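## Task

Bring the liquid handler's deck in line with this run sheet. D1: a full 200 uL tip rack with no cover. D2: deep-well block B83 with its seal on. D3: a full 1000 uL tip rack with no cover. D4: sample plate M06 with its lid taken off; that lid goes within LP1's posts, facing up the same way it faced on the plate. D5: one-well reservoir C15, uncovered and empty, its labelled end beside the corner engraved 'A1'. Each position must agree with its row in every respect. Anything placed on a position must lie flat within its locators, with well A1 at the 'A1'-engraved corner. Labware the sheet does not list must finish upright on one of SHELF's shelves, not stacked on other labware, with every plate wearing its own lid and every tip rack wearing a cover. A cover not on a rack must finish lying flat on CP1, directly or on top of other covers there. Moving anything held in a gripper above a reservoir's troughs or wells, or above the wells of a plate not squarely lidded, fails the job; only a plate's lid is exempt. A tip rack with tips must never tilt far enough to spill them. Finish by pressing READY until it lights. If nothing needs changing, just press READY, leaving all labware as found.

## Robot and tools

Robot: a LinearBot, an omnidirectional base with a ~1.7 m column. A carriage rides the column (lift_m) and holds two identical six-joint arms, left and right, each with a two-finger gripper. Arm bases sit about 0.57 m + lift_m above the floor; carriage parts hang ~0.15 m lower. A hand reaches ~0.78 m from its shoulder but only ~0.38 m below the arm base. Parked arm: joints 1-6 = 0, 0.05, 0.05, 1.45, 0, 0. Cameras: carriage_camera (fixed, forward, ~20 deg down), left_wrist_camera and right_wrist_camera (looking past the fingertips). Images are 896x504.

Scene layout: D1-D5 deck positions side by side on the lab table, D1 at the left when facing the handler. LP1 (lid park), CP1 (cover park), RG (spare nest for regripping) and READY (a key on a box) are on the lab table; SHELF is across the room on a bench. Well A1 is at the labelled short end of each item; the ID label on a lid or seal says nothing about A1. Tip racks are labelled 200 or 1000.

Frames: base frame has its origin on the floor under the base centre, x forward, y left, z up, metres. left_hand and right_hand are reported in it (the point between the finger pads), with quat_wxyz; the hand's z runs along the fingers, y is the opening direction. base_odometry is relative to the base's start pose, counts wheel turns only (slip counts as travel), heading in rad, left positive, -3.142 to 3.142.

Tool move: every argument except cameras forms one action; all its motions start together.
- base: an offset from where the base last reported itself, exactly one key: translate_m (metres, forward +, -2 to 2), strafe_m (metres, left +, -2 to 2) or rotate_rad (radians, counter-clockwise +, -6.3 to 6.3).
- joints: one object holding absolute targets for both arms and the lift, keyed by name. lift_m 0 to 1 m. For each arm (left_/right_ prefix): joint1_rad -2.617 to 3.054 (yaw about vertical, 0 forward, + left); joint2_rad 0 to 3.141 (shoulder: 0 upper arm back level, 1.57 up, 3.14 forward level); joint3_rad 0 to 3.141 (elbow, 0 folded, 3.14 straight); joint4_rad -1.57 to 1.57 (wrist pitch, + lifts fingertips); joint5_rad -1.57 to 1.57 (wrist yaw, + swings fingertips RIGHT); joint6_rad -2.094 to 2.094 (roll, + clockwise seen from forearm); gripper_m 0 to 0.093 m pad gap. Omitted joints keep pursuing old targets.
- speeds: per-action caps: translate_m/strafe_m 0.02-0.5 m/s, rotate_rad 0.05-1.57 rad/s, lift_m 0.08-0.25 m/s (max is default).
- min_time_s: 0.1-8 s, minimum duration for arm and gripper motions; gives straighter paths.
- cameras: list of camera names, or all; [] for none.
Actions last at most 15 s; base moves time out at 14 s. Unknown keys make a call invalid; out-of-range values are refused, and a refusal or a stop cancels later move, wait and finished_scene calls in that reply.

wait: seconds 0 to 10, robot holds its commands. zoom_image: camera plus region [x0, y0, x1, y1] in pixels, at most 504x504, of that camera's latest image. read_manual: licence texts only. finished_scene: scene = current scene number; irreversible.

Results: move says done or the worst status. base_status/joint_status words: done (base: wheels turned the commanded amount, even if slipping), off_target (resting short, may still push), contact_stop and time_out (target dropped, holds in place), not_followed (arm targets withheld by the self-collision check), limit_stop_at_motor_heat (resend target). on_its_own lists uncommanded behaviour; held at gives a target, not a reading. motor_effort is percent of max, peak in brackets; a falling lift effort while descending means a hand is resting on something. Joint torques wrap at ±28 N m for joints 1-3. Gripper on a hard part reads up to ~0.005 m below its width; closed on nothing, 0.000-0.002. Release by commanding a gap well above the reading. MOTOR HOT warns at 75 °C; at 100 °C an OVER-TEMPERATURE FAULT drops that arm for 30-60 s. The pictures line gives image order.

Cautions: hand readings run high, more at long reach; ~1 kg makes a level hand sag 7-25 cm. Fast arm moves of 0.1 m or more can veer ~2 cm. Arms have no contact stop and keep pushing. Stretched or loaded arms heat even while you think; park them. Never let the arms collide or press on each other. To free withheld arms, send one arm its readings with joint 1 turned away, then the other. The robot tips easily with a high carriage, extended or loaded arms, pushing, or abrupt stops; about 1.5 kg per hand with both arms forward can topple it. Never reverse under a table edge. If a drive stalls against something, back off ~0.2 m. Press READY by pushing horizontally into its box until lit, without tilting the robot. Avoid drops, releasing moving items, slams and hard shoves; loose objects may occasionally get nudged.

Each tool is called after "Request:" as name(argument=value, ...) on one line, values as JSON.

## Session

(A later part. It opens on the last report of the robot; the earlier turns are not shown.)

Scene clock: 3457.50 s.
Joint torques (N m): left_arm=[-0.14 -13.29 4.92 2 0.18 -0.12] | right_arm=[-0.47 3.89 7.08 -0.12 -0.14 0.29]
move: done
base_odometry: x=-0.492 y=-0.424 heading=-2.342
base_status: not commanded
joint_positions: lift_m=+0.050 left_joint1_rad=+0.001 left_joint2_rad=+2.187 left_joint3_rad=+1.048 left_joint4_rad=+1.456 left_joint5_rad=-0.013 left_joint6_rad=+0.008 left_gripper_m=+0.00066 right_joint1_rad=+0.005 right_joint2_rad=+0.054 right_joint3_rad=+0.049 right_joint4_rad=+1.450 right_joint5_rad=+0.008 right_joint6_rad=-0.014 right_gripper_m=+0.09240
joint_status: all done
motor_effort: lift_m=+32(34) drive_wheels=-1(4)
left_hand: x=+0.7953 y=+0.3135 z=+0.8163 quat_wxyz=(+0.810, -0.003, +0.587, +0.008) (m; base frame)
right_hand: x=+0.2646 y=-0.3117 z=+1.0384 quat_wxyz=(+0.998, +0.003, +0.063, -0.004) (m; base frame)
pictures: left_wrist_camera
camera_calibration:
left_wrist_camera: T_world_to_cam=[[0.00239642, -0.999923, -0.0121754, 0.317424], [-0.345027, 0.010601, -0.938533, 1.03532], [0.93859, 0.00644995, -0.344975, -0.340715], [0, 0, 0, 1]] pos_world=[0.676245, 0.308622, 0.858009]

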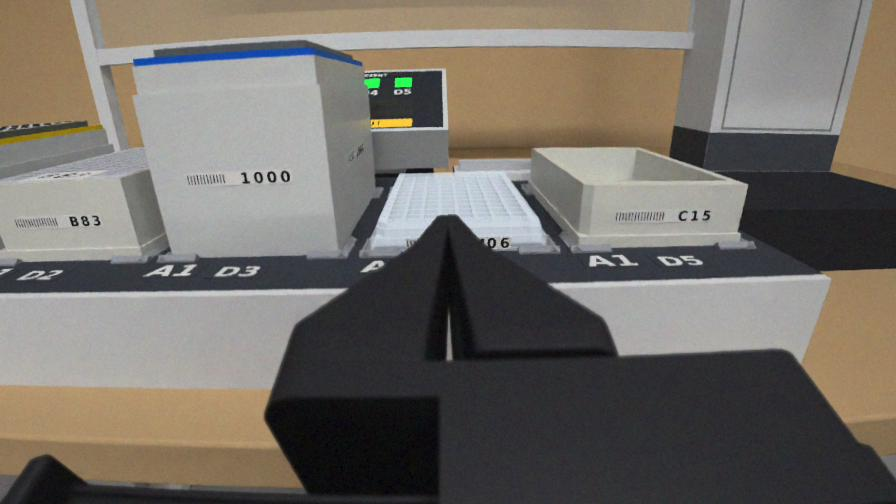

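Request:
move(joints={"left_gripper_m": 0.093}, cameras=["left_wrist_camera"])

Request:
zoom_image(camera="left_wrist_camera", region=[340, 140, 780, 300])

Request:
zoom_image(camera="left_wrist_camera", region=[350, 160, 580, 270])

Scene clock: 3463.93 s.
Joint torques (N m): left_arm=[-0.13 -13.3 4.9 1.99 0.18 -0.12] | right_arm=[-0.47 3.88 7.08 -0.13 -0.14 0.29]
move: done
base_odometry: x=-0.492 y=-0.424 heading=-2.342
base_status: not commanded
joint_positions: lift_m=+0.050 left_joint1_rad=+0.001 left_joint2_rad=+2.187 left_joint3_rad=+1.048 left_joint4_rad=+1.458 left_joint5_rad=-0.013 left_joint6_rad=+0.006 left_gripper_m=+0.09292 right_joint1_rad=+0.005 right_joint2_rad=+0.054 right_joint3_rad=+0.049 right_joint4_rad=+1.450 right_joint5_rad=+0.008 right_joint6_rad=-0.014 right_gripper_m=+0.09240
joint_status: all done
motor_effort: lift_m=+31(33) drive_wheels=-1(3)
left_hand: x=+0.7951 y=+0.3135 z=+0.8167 quat_wxyz=(+0.810, -0.004, +0.586, +0.007) (m; base frame)
right_hand: x=+0.2646 y=-0.3117 z=+1.0384 quat_wxyz=(+0.998, +0.003, +0.063, -0.004) (m; base frame)
pictures: left_wrist_camera
camera_calibration:
left_wrist_camera: T_world_to_cam=[[0.00182184, -0.999945, -0.0103623, 0.316412], [-0.343206, 0.00910769, -0.939216, 1.03527], [0.939259, 0.0052675, -0.34317, -0.342059], [0, 0, 0, 1]] pos_world=[0.676015, 0.308768, 0.858232]

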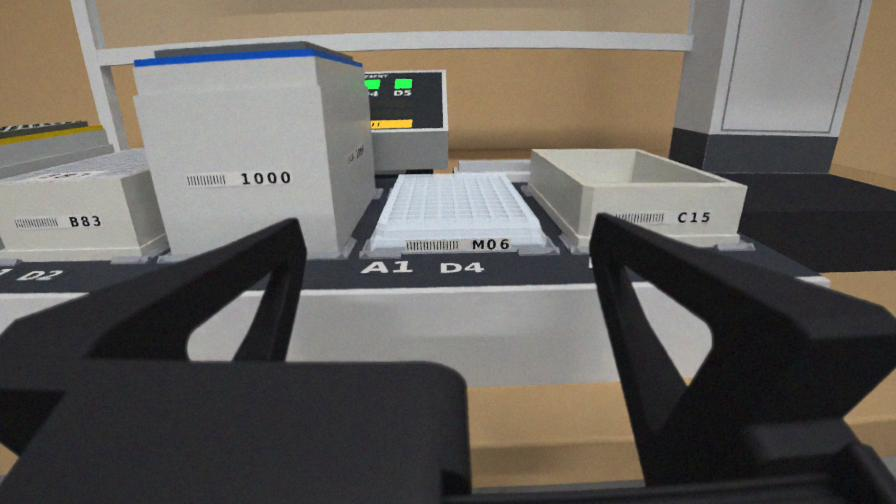

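Scaled by 1.145.

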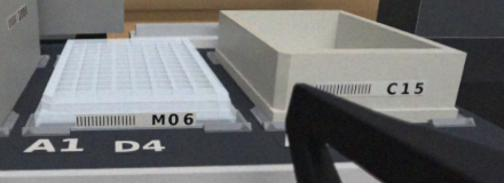

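Scaled by 2.191.

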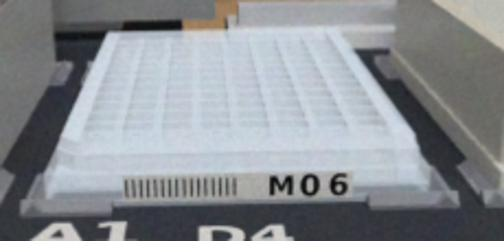

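Request:
zoom_image(camera="left_wrist_camera", region=[510, 130, 760, 260])

Request:
zoom_image(camera="left_wrist_camera", region=[360, 160, 470, 260])

Request:
zoom_image(camera="left_wrist_camera", region=[460, 160, 570, 260])

Scaled by 2.016.

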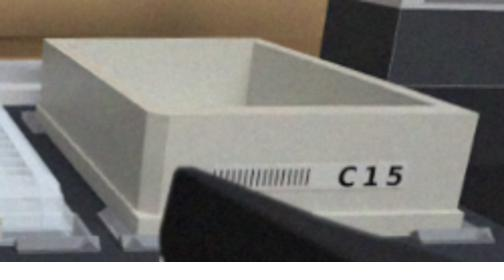

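Scaled by 4.582.

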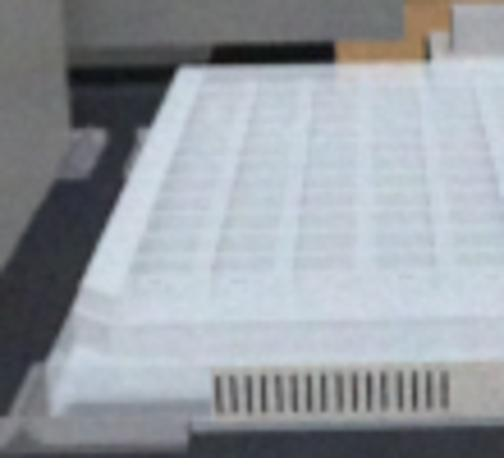

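Scaled by 4.582.

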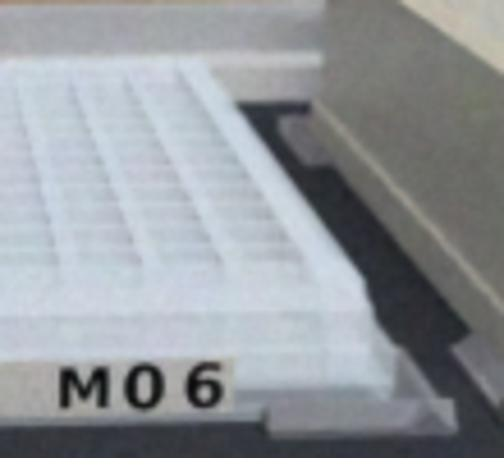

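Request:
zoom_image(camera="left_wrist_camera", region=[362, 168, 412, 258])

Request:
zoom_image(camera="left_wrist_camera", region=[496, 168, 566, 258])

Scaled by 5.600.

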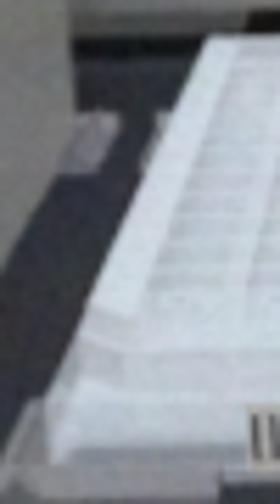

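Scaled by 5.600.

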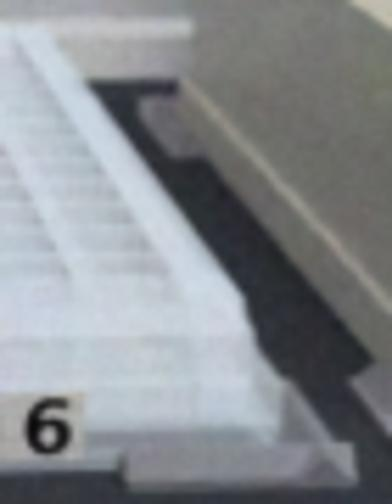

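Request:
zoom_image(camera="left_wrist_camera", region=[524, 140, 594, 200])

Request:
zoom_image(camera="left_wrist_camera", region=[628, 140, 758, 200])

Scaled by 7.200.

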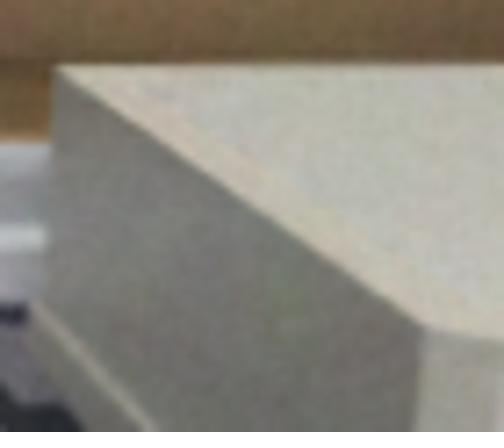

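Scaled by 3.877.

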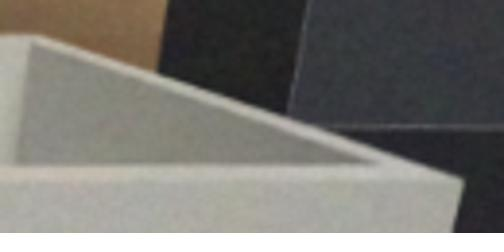

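Request:
zoom_image(camera="left_wrist_camera", region=[368, 196, 398, 226])

Request:
zoom_image(camera="left_wrist_camera", region=[382, 168, 412, 198])

Request:
zoom_image(camera="left_wrist_camera", region=[514, 194, 544, 224])

Request:
zoom_image(camera="left_wrist_camera", region=[496, 168, 526, 198])

Scaled by 16.800.

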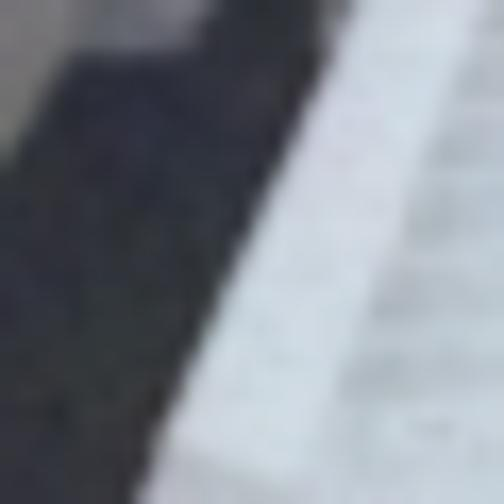

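Scaled by 16.800.

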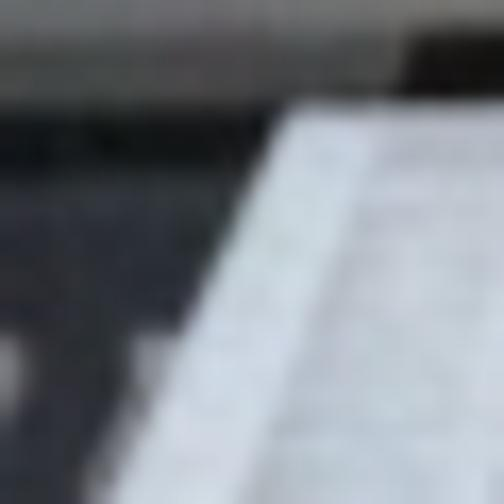

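Scaled by 16.800.

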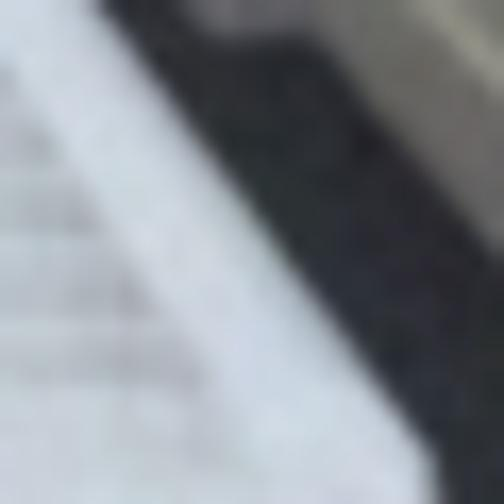

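Scaled by 16.800.

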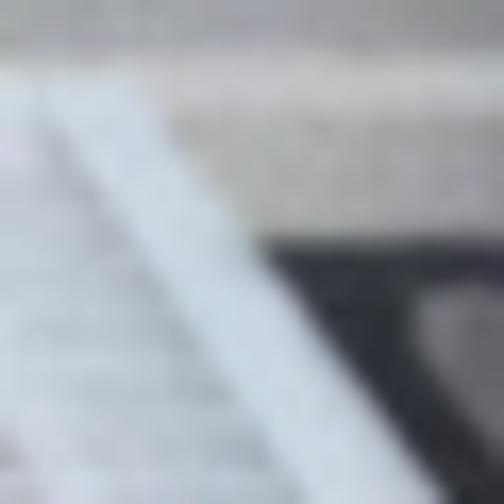

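Request:
zoom_image(camera="left_wrist_camera", region=[0, 190, 180, 290])

Request:
zoom_image(camera="left_wrist_camera", region=[150, 170, 390, 290])

Scaled by 2.800.

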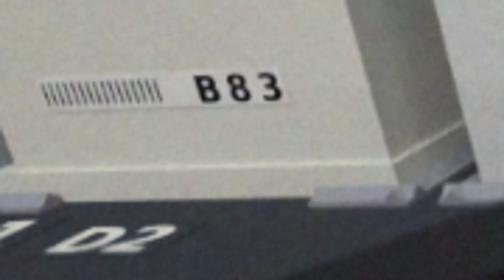

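Scaled by 2.100.

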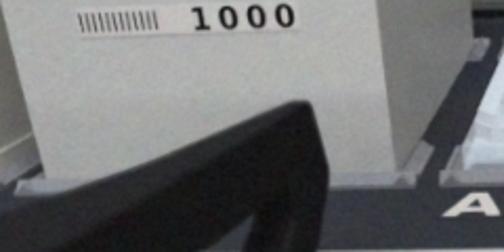

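Request:
move(cameras=["carriage_camera", "left_wrist_camera"])

Scene clock: 3660.23 s.
Joint torques (N m): left_arm=[-0.16 -13.27 4.92 1.99 0.19 -0.12] | right_arm=[-0.46 3.89 7.08 -0.13 -0.14 0.29]
base_odometry: x=-0.492 y=-0.424 heading=-2.342
base_status: not commanded
joint_positions: lift_m=+0.050 left_joint1_rad=+0.001 left_joint2_rad=+2.187 left_joint3_rad=+1.048 left_joint4_rad=+1.458 left_joint5_rad=-0.013 left_joint6_rad=+0.006 left_gripper_m=+0.09292 right_joint1_rad=+0.005 right_joint2_rad=+0.054 right_joint3_rad=+0.049 right_joint4_rad=+1.450 right_joint5_rad=+0.008 right_joint6_rad=-0.014 right_gripper_m=+0.09240
joint_status: all done
motor_effort: lift_m=+31(33) drive_wheels=-2(3)
left_hand: x=+0.7951 y=+0.3135 z=+0.8167 quat_wxyz=(+0.810, -0.004, +0.586, +0.007) (m; base frame)
right_hand: x=+0.2646 y=-0.3117 z=+1.0384 quat_wxyz=(+0.998, +0.003, +0.063, -0.004) (m; base frame)
pictures: carriage_camera, left_wrist_camera
camera_calibration:
carriage_camera: T_world_to_cam=[[-0.0149295, -0.999707, -0.0190761, 0.0199954], [-0.307061, 0.0227403, -0.951418, 1.0085], [0.951573, -0.00834669, -0.307311, 0.195452], [0, 0, 0, 1]] pos_world=[0.123983, -0.00131271, 1.01995]
left_wrist_camera: T_world_to_cam=[[0.00182184, -0.999945, -0.0103623, 0.316412], [-0.343206, 0.00910769, -0.939216, 1.03527], [0.939259, 0.0052675, -0.34317, -0.342059], [0, 0, 0, 1]] pos_world=[0.676015, 0.308768, 0.858232]

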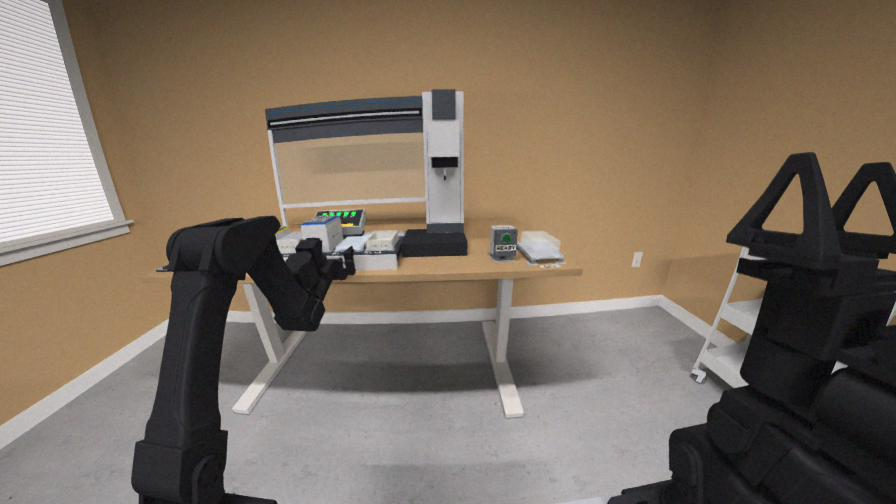

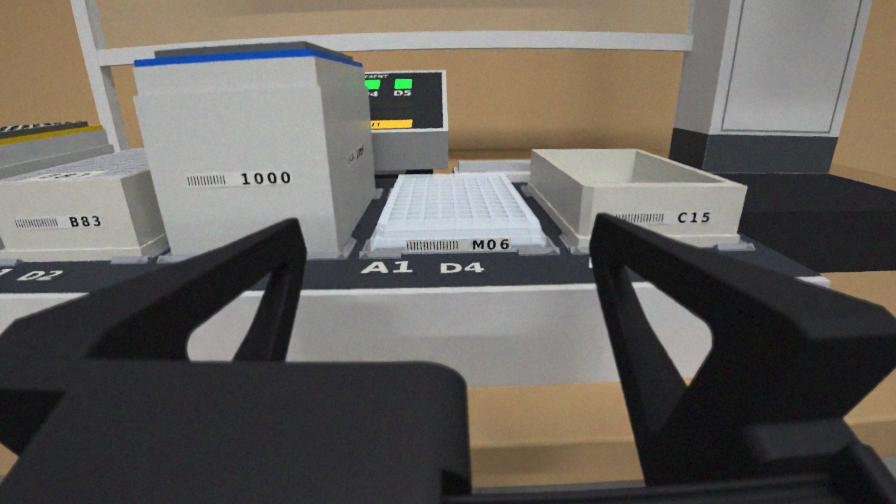

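Request:
move(base={"strafe_m": 0.25}, speeds={"strafe_m": 0.2}, cameras=["left_wrist_camera"])

Scene clock: 3665.57 s.
Joint torques (N m): left_arm=[-0.12 -13.27 4.9 1.96 0.17 -0.12] | right_arm=[-0.46 3.9 7.09 -0.12 -0.14 0.29]
move: done
base_odometry: x=-0.313 y=-0.598 heading=-2.341
base_status: done
joint_positions: lift_m=+0.050 left_joint1_rad=+0.000 left_joint2_rad=+2.187 left_joint3_rad=+1.048 left_joint4_rad=+1.459 left_joint5_rad=-0.011 left_joint6_rad=+0.006 left_gripper_m=+0.09292 right_joint1_rad=+0.005 right_joint2_rad=+0.054 right_joint3_rad=+0.049 right_joint4_rad=+1.450 right_joint5_rad=+0.007 right_joint6_rad=-0.014 right_gripper_m=+0.09240
joint_status: not commanded
motor_effort: lift_m=+30(34) drive_wheels=-3(10)
left_hand: x=+0.7950 y=+0.3126 z=+0.8171 quat_wxyz=(+0.811, -0.003, +0.585, +0.006) (m; base frame)
right_hand: x=+0.2646 y=-0.3117 z=+1.0384 quat_wxyz=(+0.998, +0.003, +0.063, -0.005) (m; base frame)
pictures: left_wrist_camera
camera_calibration:
left_wrist_camera: T_world_to_cam=[[-0.000388706, -0.999942, -0.0107222, 0.317627], [-0.341392, 0.0102108, -0.939865, 1.03439], [0.939921, 0.00329516, -0.341377, -0.343144], [0, 0, 0, 1]] pos_world=[0.675783, 0.308177, 0.85845]

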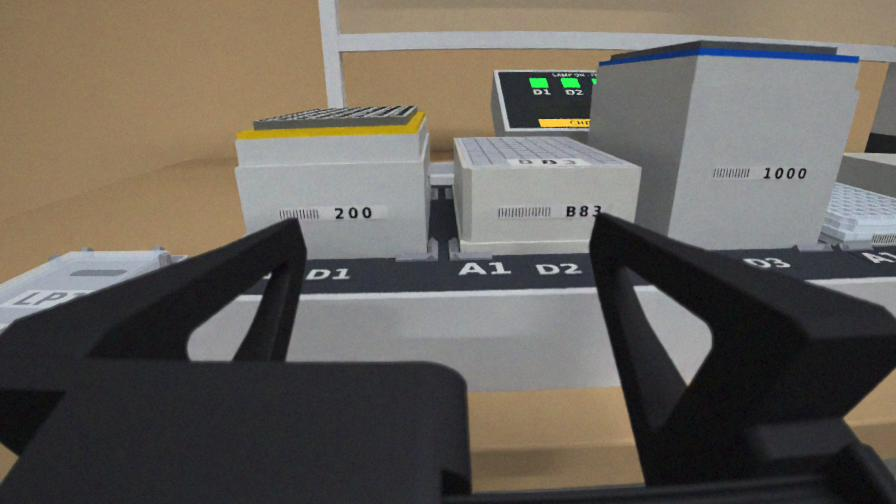

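Request:
zoom_image(camera="left_wrist_camera", region=[220, 90, 660, 300])

Request:
zoom_image(camera="left_wrist_camera", region=[0, 220, 260, 350])

Scaled by 1.145.

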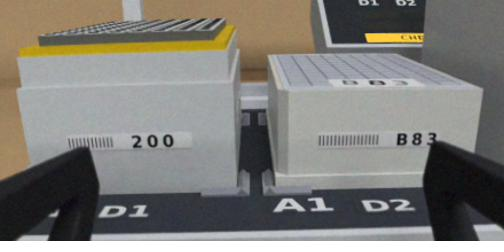

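Scaled by 1.938.

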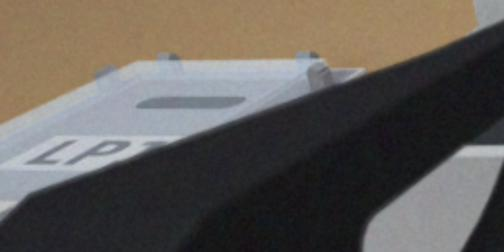

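Request:
move(base={"strafe_m": 0.2}, speeds={"strafe_m": 0.2}, cameras=["left_wrist_camera", "carriage_camera"])

Scene clock: 3675.63 s.
Joint torques (N m): left_arm=[-0.05 -13.26 4.93 1.95 0.16 -0.11] | right_arm=[-0.42 3.89 7.08 -0.12 -0.11 0.29]
move: done
base_odometry: x=-0.169 y=-0.738 heading=-2.341
base_status: done
joint_positions: lift_m=+0.050 left_joint1_rad=+0.000 left_joint2_rad=+2.187 left_joint3_rad=+1.048 left_joint4_rad=+1.461 left_joint5_rad=-0.011 left_joint6_rad=+0.006 left_gripper_m=+0.09292 right_joint1_rad=+0.004 right_joint2_rad=+0.054 right_joint3_rad=+0.049 right_joint4_rad=+1.450 right_joint5_rad=+0.007 right_joint6_rad=-0.014 right_gripper_m=+0.09240
joint_status: not commanded
motor_effort: lift_m=+31(34) drive_wheels=-3(10)
left_hand: x=+0.7949 y=+0.3126 z=+0.8174 quat_wxyz=(+0.811, -0.003, +0.585, +0.006) (m; base frame)
right_hand: x=+0.2646 y=-0.3116 z=+1.0384 quat_wxyz=(+0.998, +0.003, +0.063, -0.005) (m; base frame)
pictures: carriage_camera, left_wrist_camera
camera_calibration:
carriage_camera: T_world_to_cam=[[-0.0149295, -0.999707, -0.0190761, 0.0199954], [-0.307061, 0.0227403, -0.951418, 1.0085], [0.951573, -0.00834669, -0.307311, 0.195452], [0, 0, 0, 1]] pos_world=[0.123983, -0.00131271, 1.01995]
left_wrist_camera: T_world_to_cam=[[-0.000738277, -0.999941, -0.0108436, 0.317941], [-0.340313, 0.0104476, -0.940254, 1.03399], [0.940312, 0.00299604, -0.3403, -0.344066], [0, 0, 0, 1]] pos_world=[0.675646, 0.30815, 0.85858]

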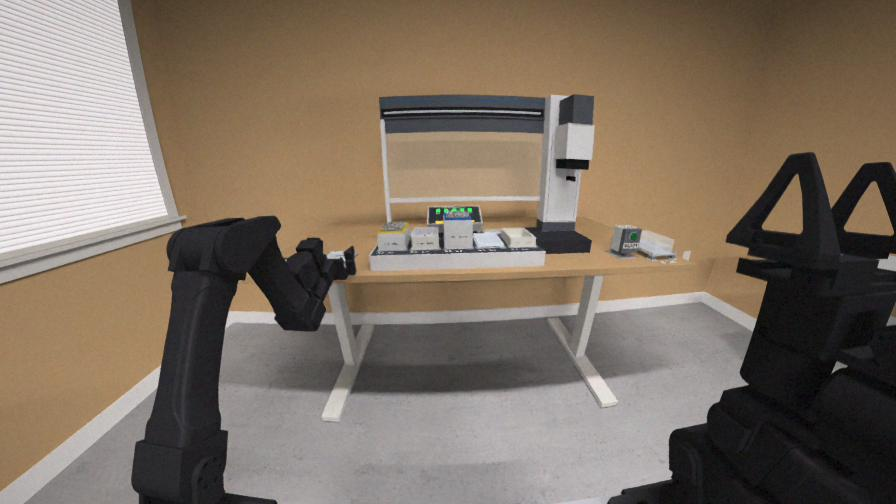

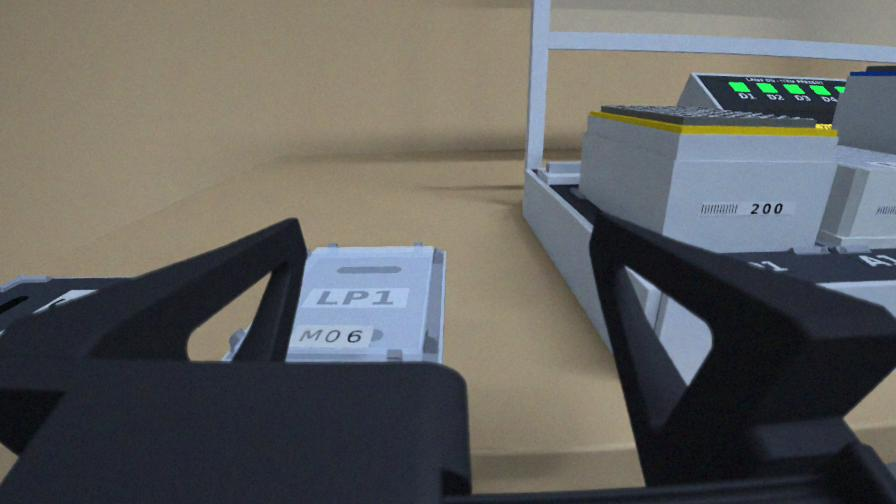

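Request:
zoom_image(camera="left_wrist_camera", region=[220, 220, 480, 380])

Request:
zoom_image(camera="carriage_camera", region=[360, 190, 700, 280])

Scaled by 1.938.

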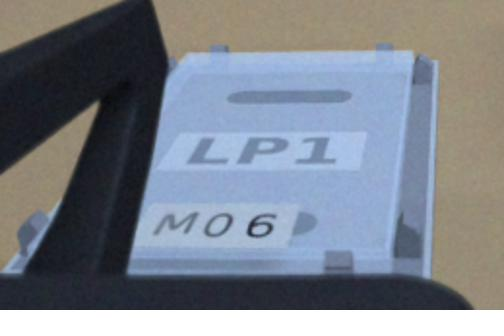

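Scaled by 1.482.

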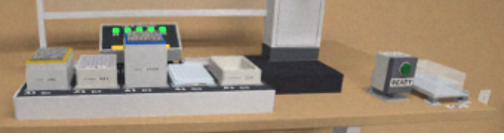

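Request:
move(base={"strafe_m": -0.6}, speeds={"strafe_m": 0.25}, joints={"left_gripper_m": 0.0}, cameras=[])

Request:
move(base={"strafe_m": -0.346}, speeds={"strafe_m": 0.2}, cameras=["carriage_camera", "left_wrist_camera"])

Scene clock: 3689.53 s.
Joint torques (N m): left_arm=[-0.13 -13.24 5.03 1.92 0.15 -0.1] | right_arm=[-0.43 3.89 7.06 -0.14 -0.11 0.29]
move: done
base_odometry: x=-0.600 y=-0.320 heading=-2.341
base_status: done
joint_positions: lift_m=+0.050 left_joint1_rad=+0.000 left_joint2_rad=+2.187 left_joint3_rad=+1.048 left_joint4_rad=+1.463 left_joint5_rad=-0.011 left_joint6_rad=+0.006 left_gripper_m=+0.00067 right_joint1_rad=+0.004 right_joint2_rad=+0.054 right_joint3_rad=+0.049 right_joint4_rad=+1.450 right_joint5_rad=+0.006 right_joint6_rad=-0.014 right_gripper_m=+0.09240
joint_status: all done
motor_effort: lift_m=+32(35) drive_wheels=-3(10)
left_hand: x=+0.7947 y=+0.3125 z=+0.8180 quat_wxyz=(+0.812, -0.003, +0.584, +0.005) (m; base frame)
right_hand: x=+0.2646 y=-0.3115 z=+1.0384 quat_wxyz=(+0.998, +0.002, +0.063, -0.005) (m; base frame)
pictures: none
No camera images: "cameras" was empty.

Scene clock: 3692.33 s.
Joint torques (N m): left_arm=[-0.03 -13.31 4.92 1.92 0.16 -0.1] | right_arm=[-0.43 3.89 7.08 -0.13 -0.11 0.29]
move: done
base_odometry: x=-0.848 y=-0.078 heading=-2.341
base_status: done
joint_positions: lift_m=+0.050 left_joint1_rad=-0.001 left_joint2_rad=+2.187 left_joint3_rad=+1.048 left_joint4_rad=+1.464 left_joint5_rad=-0.011 left_joint6_rad=+0.006 left_gripper_m=+0.00067 right_joint1_rad=+0.004 right_joint2_rad=+0.054 right_joint3_rad=+0.049 right_joint4_rad=+1.450 right_joint5_rad=+0.006 right_joint6_rad=-0.014 right_gripper_m=+0.09240
joint_status: not commanded
motor_effort: lift_m=+29(34) drive_wheels=-2(9)
left_hand: x=+0.7947 y=+0.3119 z=+0.8181 quat_wxyz=(+0.812, -0.002, +0.583, +0.005) (m; base frame)
right_hand: x=+0.2646 y=-0.3114 z=+1.0384 quat_wxyz=(+0.998, +0.002, +0.063, -0.005) (m; base frame)
pictures: carriage_camera, left_wrist_camera
camera_calibration:
carriage_camera: T_world_to_cam=[[-0.0149295, -0.999707, -0.0190761, 0.0199954], [-0.307061, 0.0227403, -0.951418, 1.0085], [0.951573, -0.00834669, -0.307311, 0.195452], [0, 0, 0, 1]] pos_world=[0.123983, -0.00131271, 1.01995]
left_wrist_camera: T_world_to_cam=[[-0.00245459, -0.999945, -0.0102452, 0.318114], [-0.337416, 0.0104726, -0.941297, 1.03313], [0.941353, 0.00114638, -0.337423, -0.346204], [0, 0, 0, 1]] pos_world=[0.675277, 0.307674, 0.858929]

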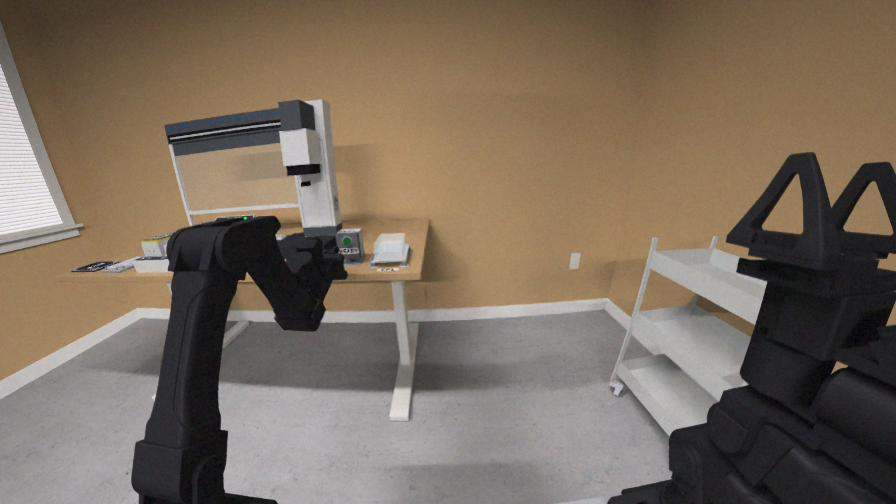

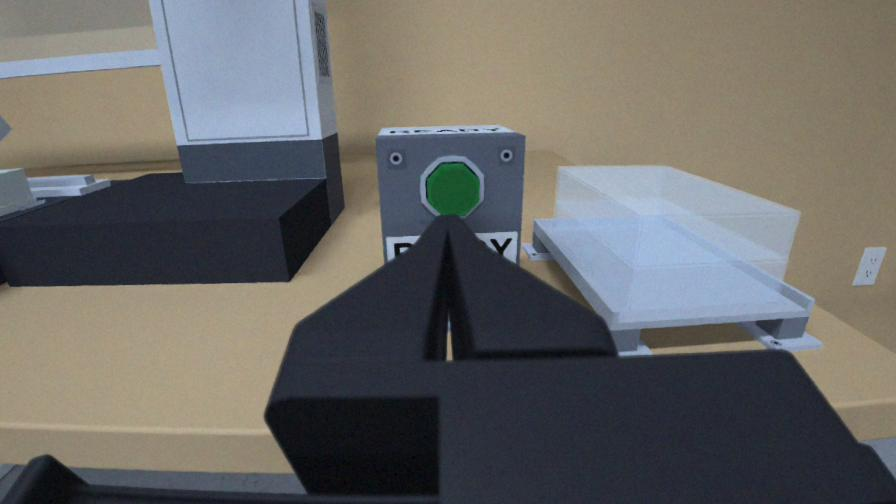

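Request:
move(joints={"lift_m": 0.1, "left_joint1_rad": 0.0, "left_joint2_rad": 2.071, "left_joint3_rad": 0.934, "left_joint4_rad": 1.137, "left_joint5_rad": 0.0, "left_joint6_rad": 0.0, "left_gripper_m": 0.0}, min_time_s=1.5, cameras=["carriage_camera", "left_wrist_camera"])

Scene clock: 3727.53 s.
Joint torques (N m): left_arm=[0.02 -13.15 5.03 1.88 0.16 -0.11] | right_arm=[-0.4 3.89 7.09 -0.12 -0.11 0.29]
move: done
base_odometry: x=-0.848 y=-0.078 heading=-2.341
base_status: not commanded
joint_positions: lift_m=+0.100 left_joint1_rad=-0.001 left_joint2_rad=+2.101 left_joint3_rad=+0.944 left_joint4_rad=+1.154 left_joint5_rad=-0.011 left_joint6_rad=+0.006 left_gripper_m=+0.00067 right_joint1_rad=+0.004 right_joint2_rad=+0.054 right_joint3_rad=+0.049 right_joint4_rad=+1.450 right_joint5_rad=+0.006 right_joint6_rad=-0.014 right_gripper_m=+0.09240
joint_status: all done
motor_effort: lift_m=+35(44) drive_wheels=-3(3)
left_hand: x=+0.7849 y=+0.3119 z=+0.7983 quat_wxyz=(+0.706, -0.001, +0.708, +0.005) (m; base frame)
right_hand: x=+0.2646 y=-0.3114 z=+1.0881 quat_wxyz=(+0.998, +0.002, +0.063, -0.005) (m; base frame)
pictures: carriage_camera, left_wrist_camera
camera_calibration:
carriage_camera: T_world_to_cam=[[-0.0149295, -0.999707, -0.0190761, 0.0209433], [-0.307061, 0.0227403, -0.951418, 1.05578], [0.951573, -0.00834669, -0.307311, 0.210723], [0, 0, 0, 1]] pos_world=[0.123983, -0.00131271, 1.06965]
left_wrist_camera: T_world_to_cam=[[-0.00567463, -0.999941, -0.00923175, 0.319614], [-0.622422, 0.0107575, -0.782608, 1.10809], [0.782662, 0.00130503, -0.622446, 0.00828131], [0, 0, 0, 1]] pos_world=[0.685033, 0.307664, 0.875308]

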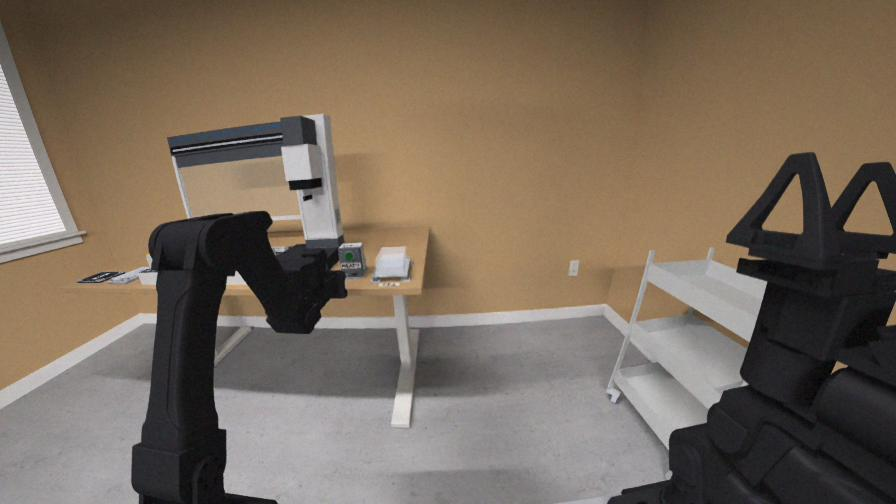

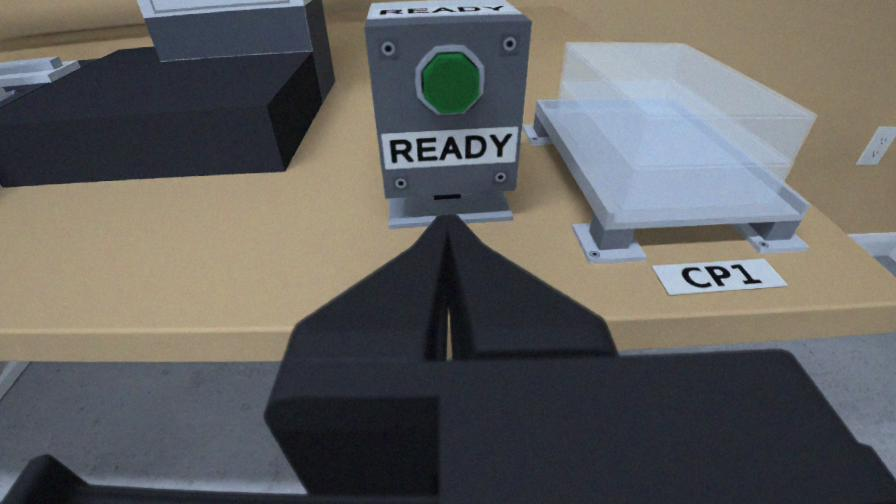

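Request:
move(base={"translate_m": 0.07}, speeds={"translate_m": 0.05}, joints={"lift_m": 0.11}, cameras=["left_wrist_camera"])

Scene clock: 3756.03 s.
Joint torques (N m): left_arm=[0.03 -11.92 5.61 1.98 0.16 -0.1] | right_arm=[-0.42 3.88 7.05 -0.11 -0.12 0.28]
move: done
base_odometry: x=-0.897 y=-0.128 heading=-2.342
base_status: done
joint_positions: lift_m=+0.110 left_joint1_rad=-0.001 left_joint2_rad=+2.089 left_joint3_rad=+0.939 left_joint4_rad=+1.142 left_joint5_rad=-0.011 left_joint6_rad=+0.006 left_gripper_m=+0.00067 right_joint1_rad=+0.004 right_joint2_rad=+0.054 right_joint3_rad=+0.049 right_joint4_rad=+1.450 right_joint5_rad=+0.006 right_joint6_rad=-0.014 right_gripper_m=+0.09240
joint_status: all done
motor_effort: lift_m=+32(42) drive_wheels=-3(8)
left_hand: x=+0.7834 y=+0.3119 z=+0.8094 quat_wxyz=(+0.704, -0.001, +0.710, +0.005) (m; base frame)
right_hand: x=+0.2646 y=-0.3114 z=+1.0981 quat_wxyz=(+0.998, +0.002, +0.063, -0.005) (m; base frame)
pictures: left_wrist_camera
camera_calibration:
left_wrist_camera: T_world_to_cam=[[-0.00572387, -0.999941, -0.00920665, 0.319728], [-0.626592, 0.0107617, -0.779273, 1.11643], [0.779326, 0.00130836, -0.626617, 0.0223442], [0, 0, 0, 1]] pos_world=[0.683966, 0.307665, 0.886952]

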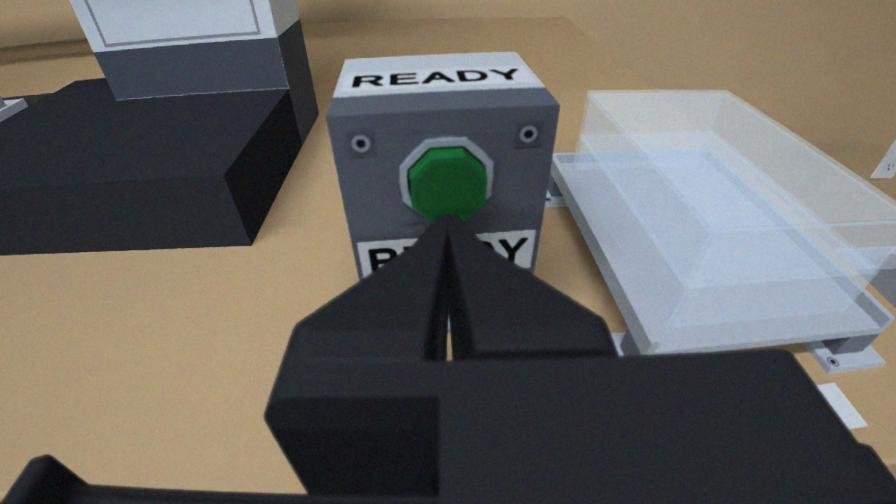

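Request:
move(base={"translate_m": 0.012}, speeds={"translate_m": 0.02}, joints={"lift_m": 0.116}, cameras=["left_wrist_camera"])

Scene clock: 3769.33 s.
Joint torques (N m): no reading
move: unfinished
base_odometry: x=-0.905 y=-0.137 heading=-2.342
base_status: translate_m unfinished
joint_positions: lift_m=+0.116 left_joint1_rad=-0.001 left_joint2_rad=+2.086 left_joint3_rad=+0.934 left_joint4_rad=+1.145 left_joint5_rad=-0.011 left_joint6_rad=+0.006 left_gripper_m=+0.00067 right_joint1_rad=+0.004 right_joint2_rad=+0.054 right_joint3_rad=+0.049 right_joint4_rad=+1.450 right_joint5_rad=+0.006 right_joint6_rad=-0.014 right_gripper_m=+0.09240
joint_status: lift_m unfinished
motor_effort: lift_m=+31(43) drive_wheels=+0(7)
left_hand: x=+0.7824 y=+0.3119 z=+0.8159 quat_wxyz=(+0.705, -0.001, +0.709, +0.005) (m; base frame)
right_hand: x=+0.2646 y=-0.3114 z=+1.1041 quat_wxyz=(+0.998, +0.002, +0.063, -0.005) (m; base frame)
pictures: left_wrist_camera
camera_calibration:
left_wrist_camera: T_world_to_cam=[[-0.00571333, -0.999941, -0.00921205, 0.319779], [-0.6257, 0.0107608, -0.779989, 1.12076], [0.780043, 0.00130765, -0.625725, 0.0259299], [0, 0, 0, 1]] pos_world=[0.682863, 0.307666, 0.893355]
The task's run has ended: the event that ends the task has happened. This ends this scene only. If you have not yet called finished_scene for this scene, call it to go on to the next scene.

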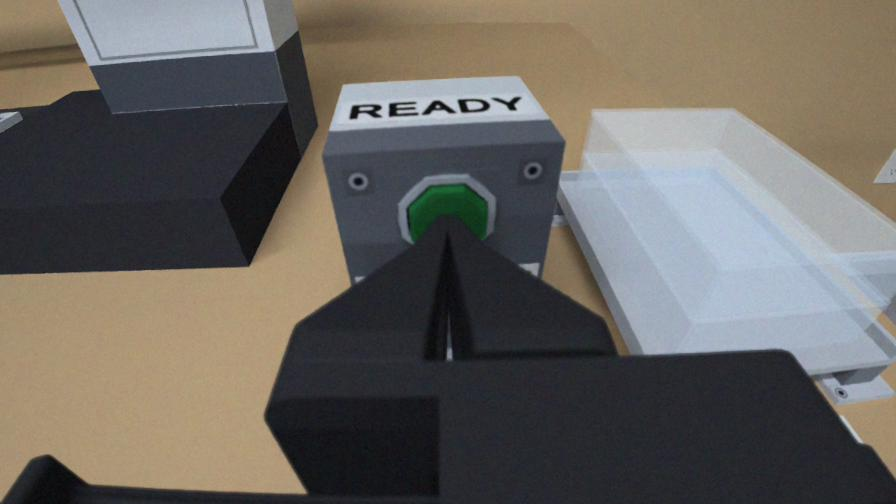

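Request:
finished_scene(scene=1)

The scene is finished: the task was done.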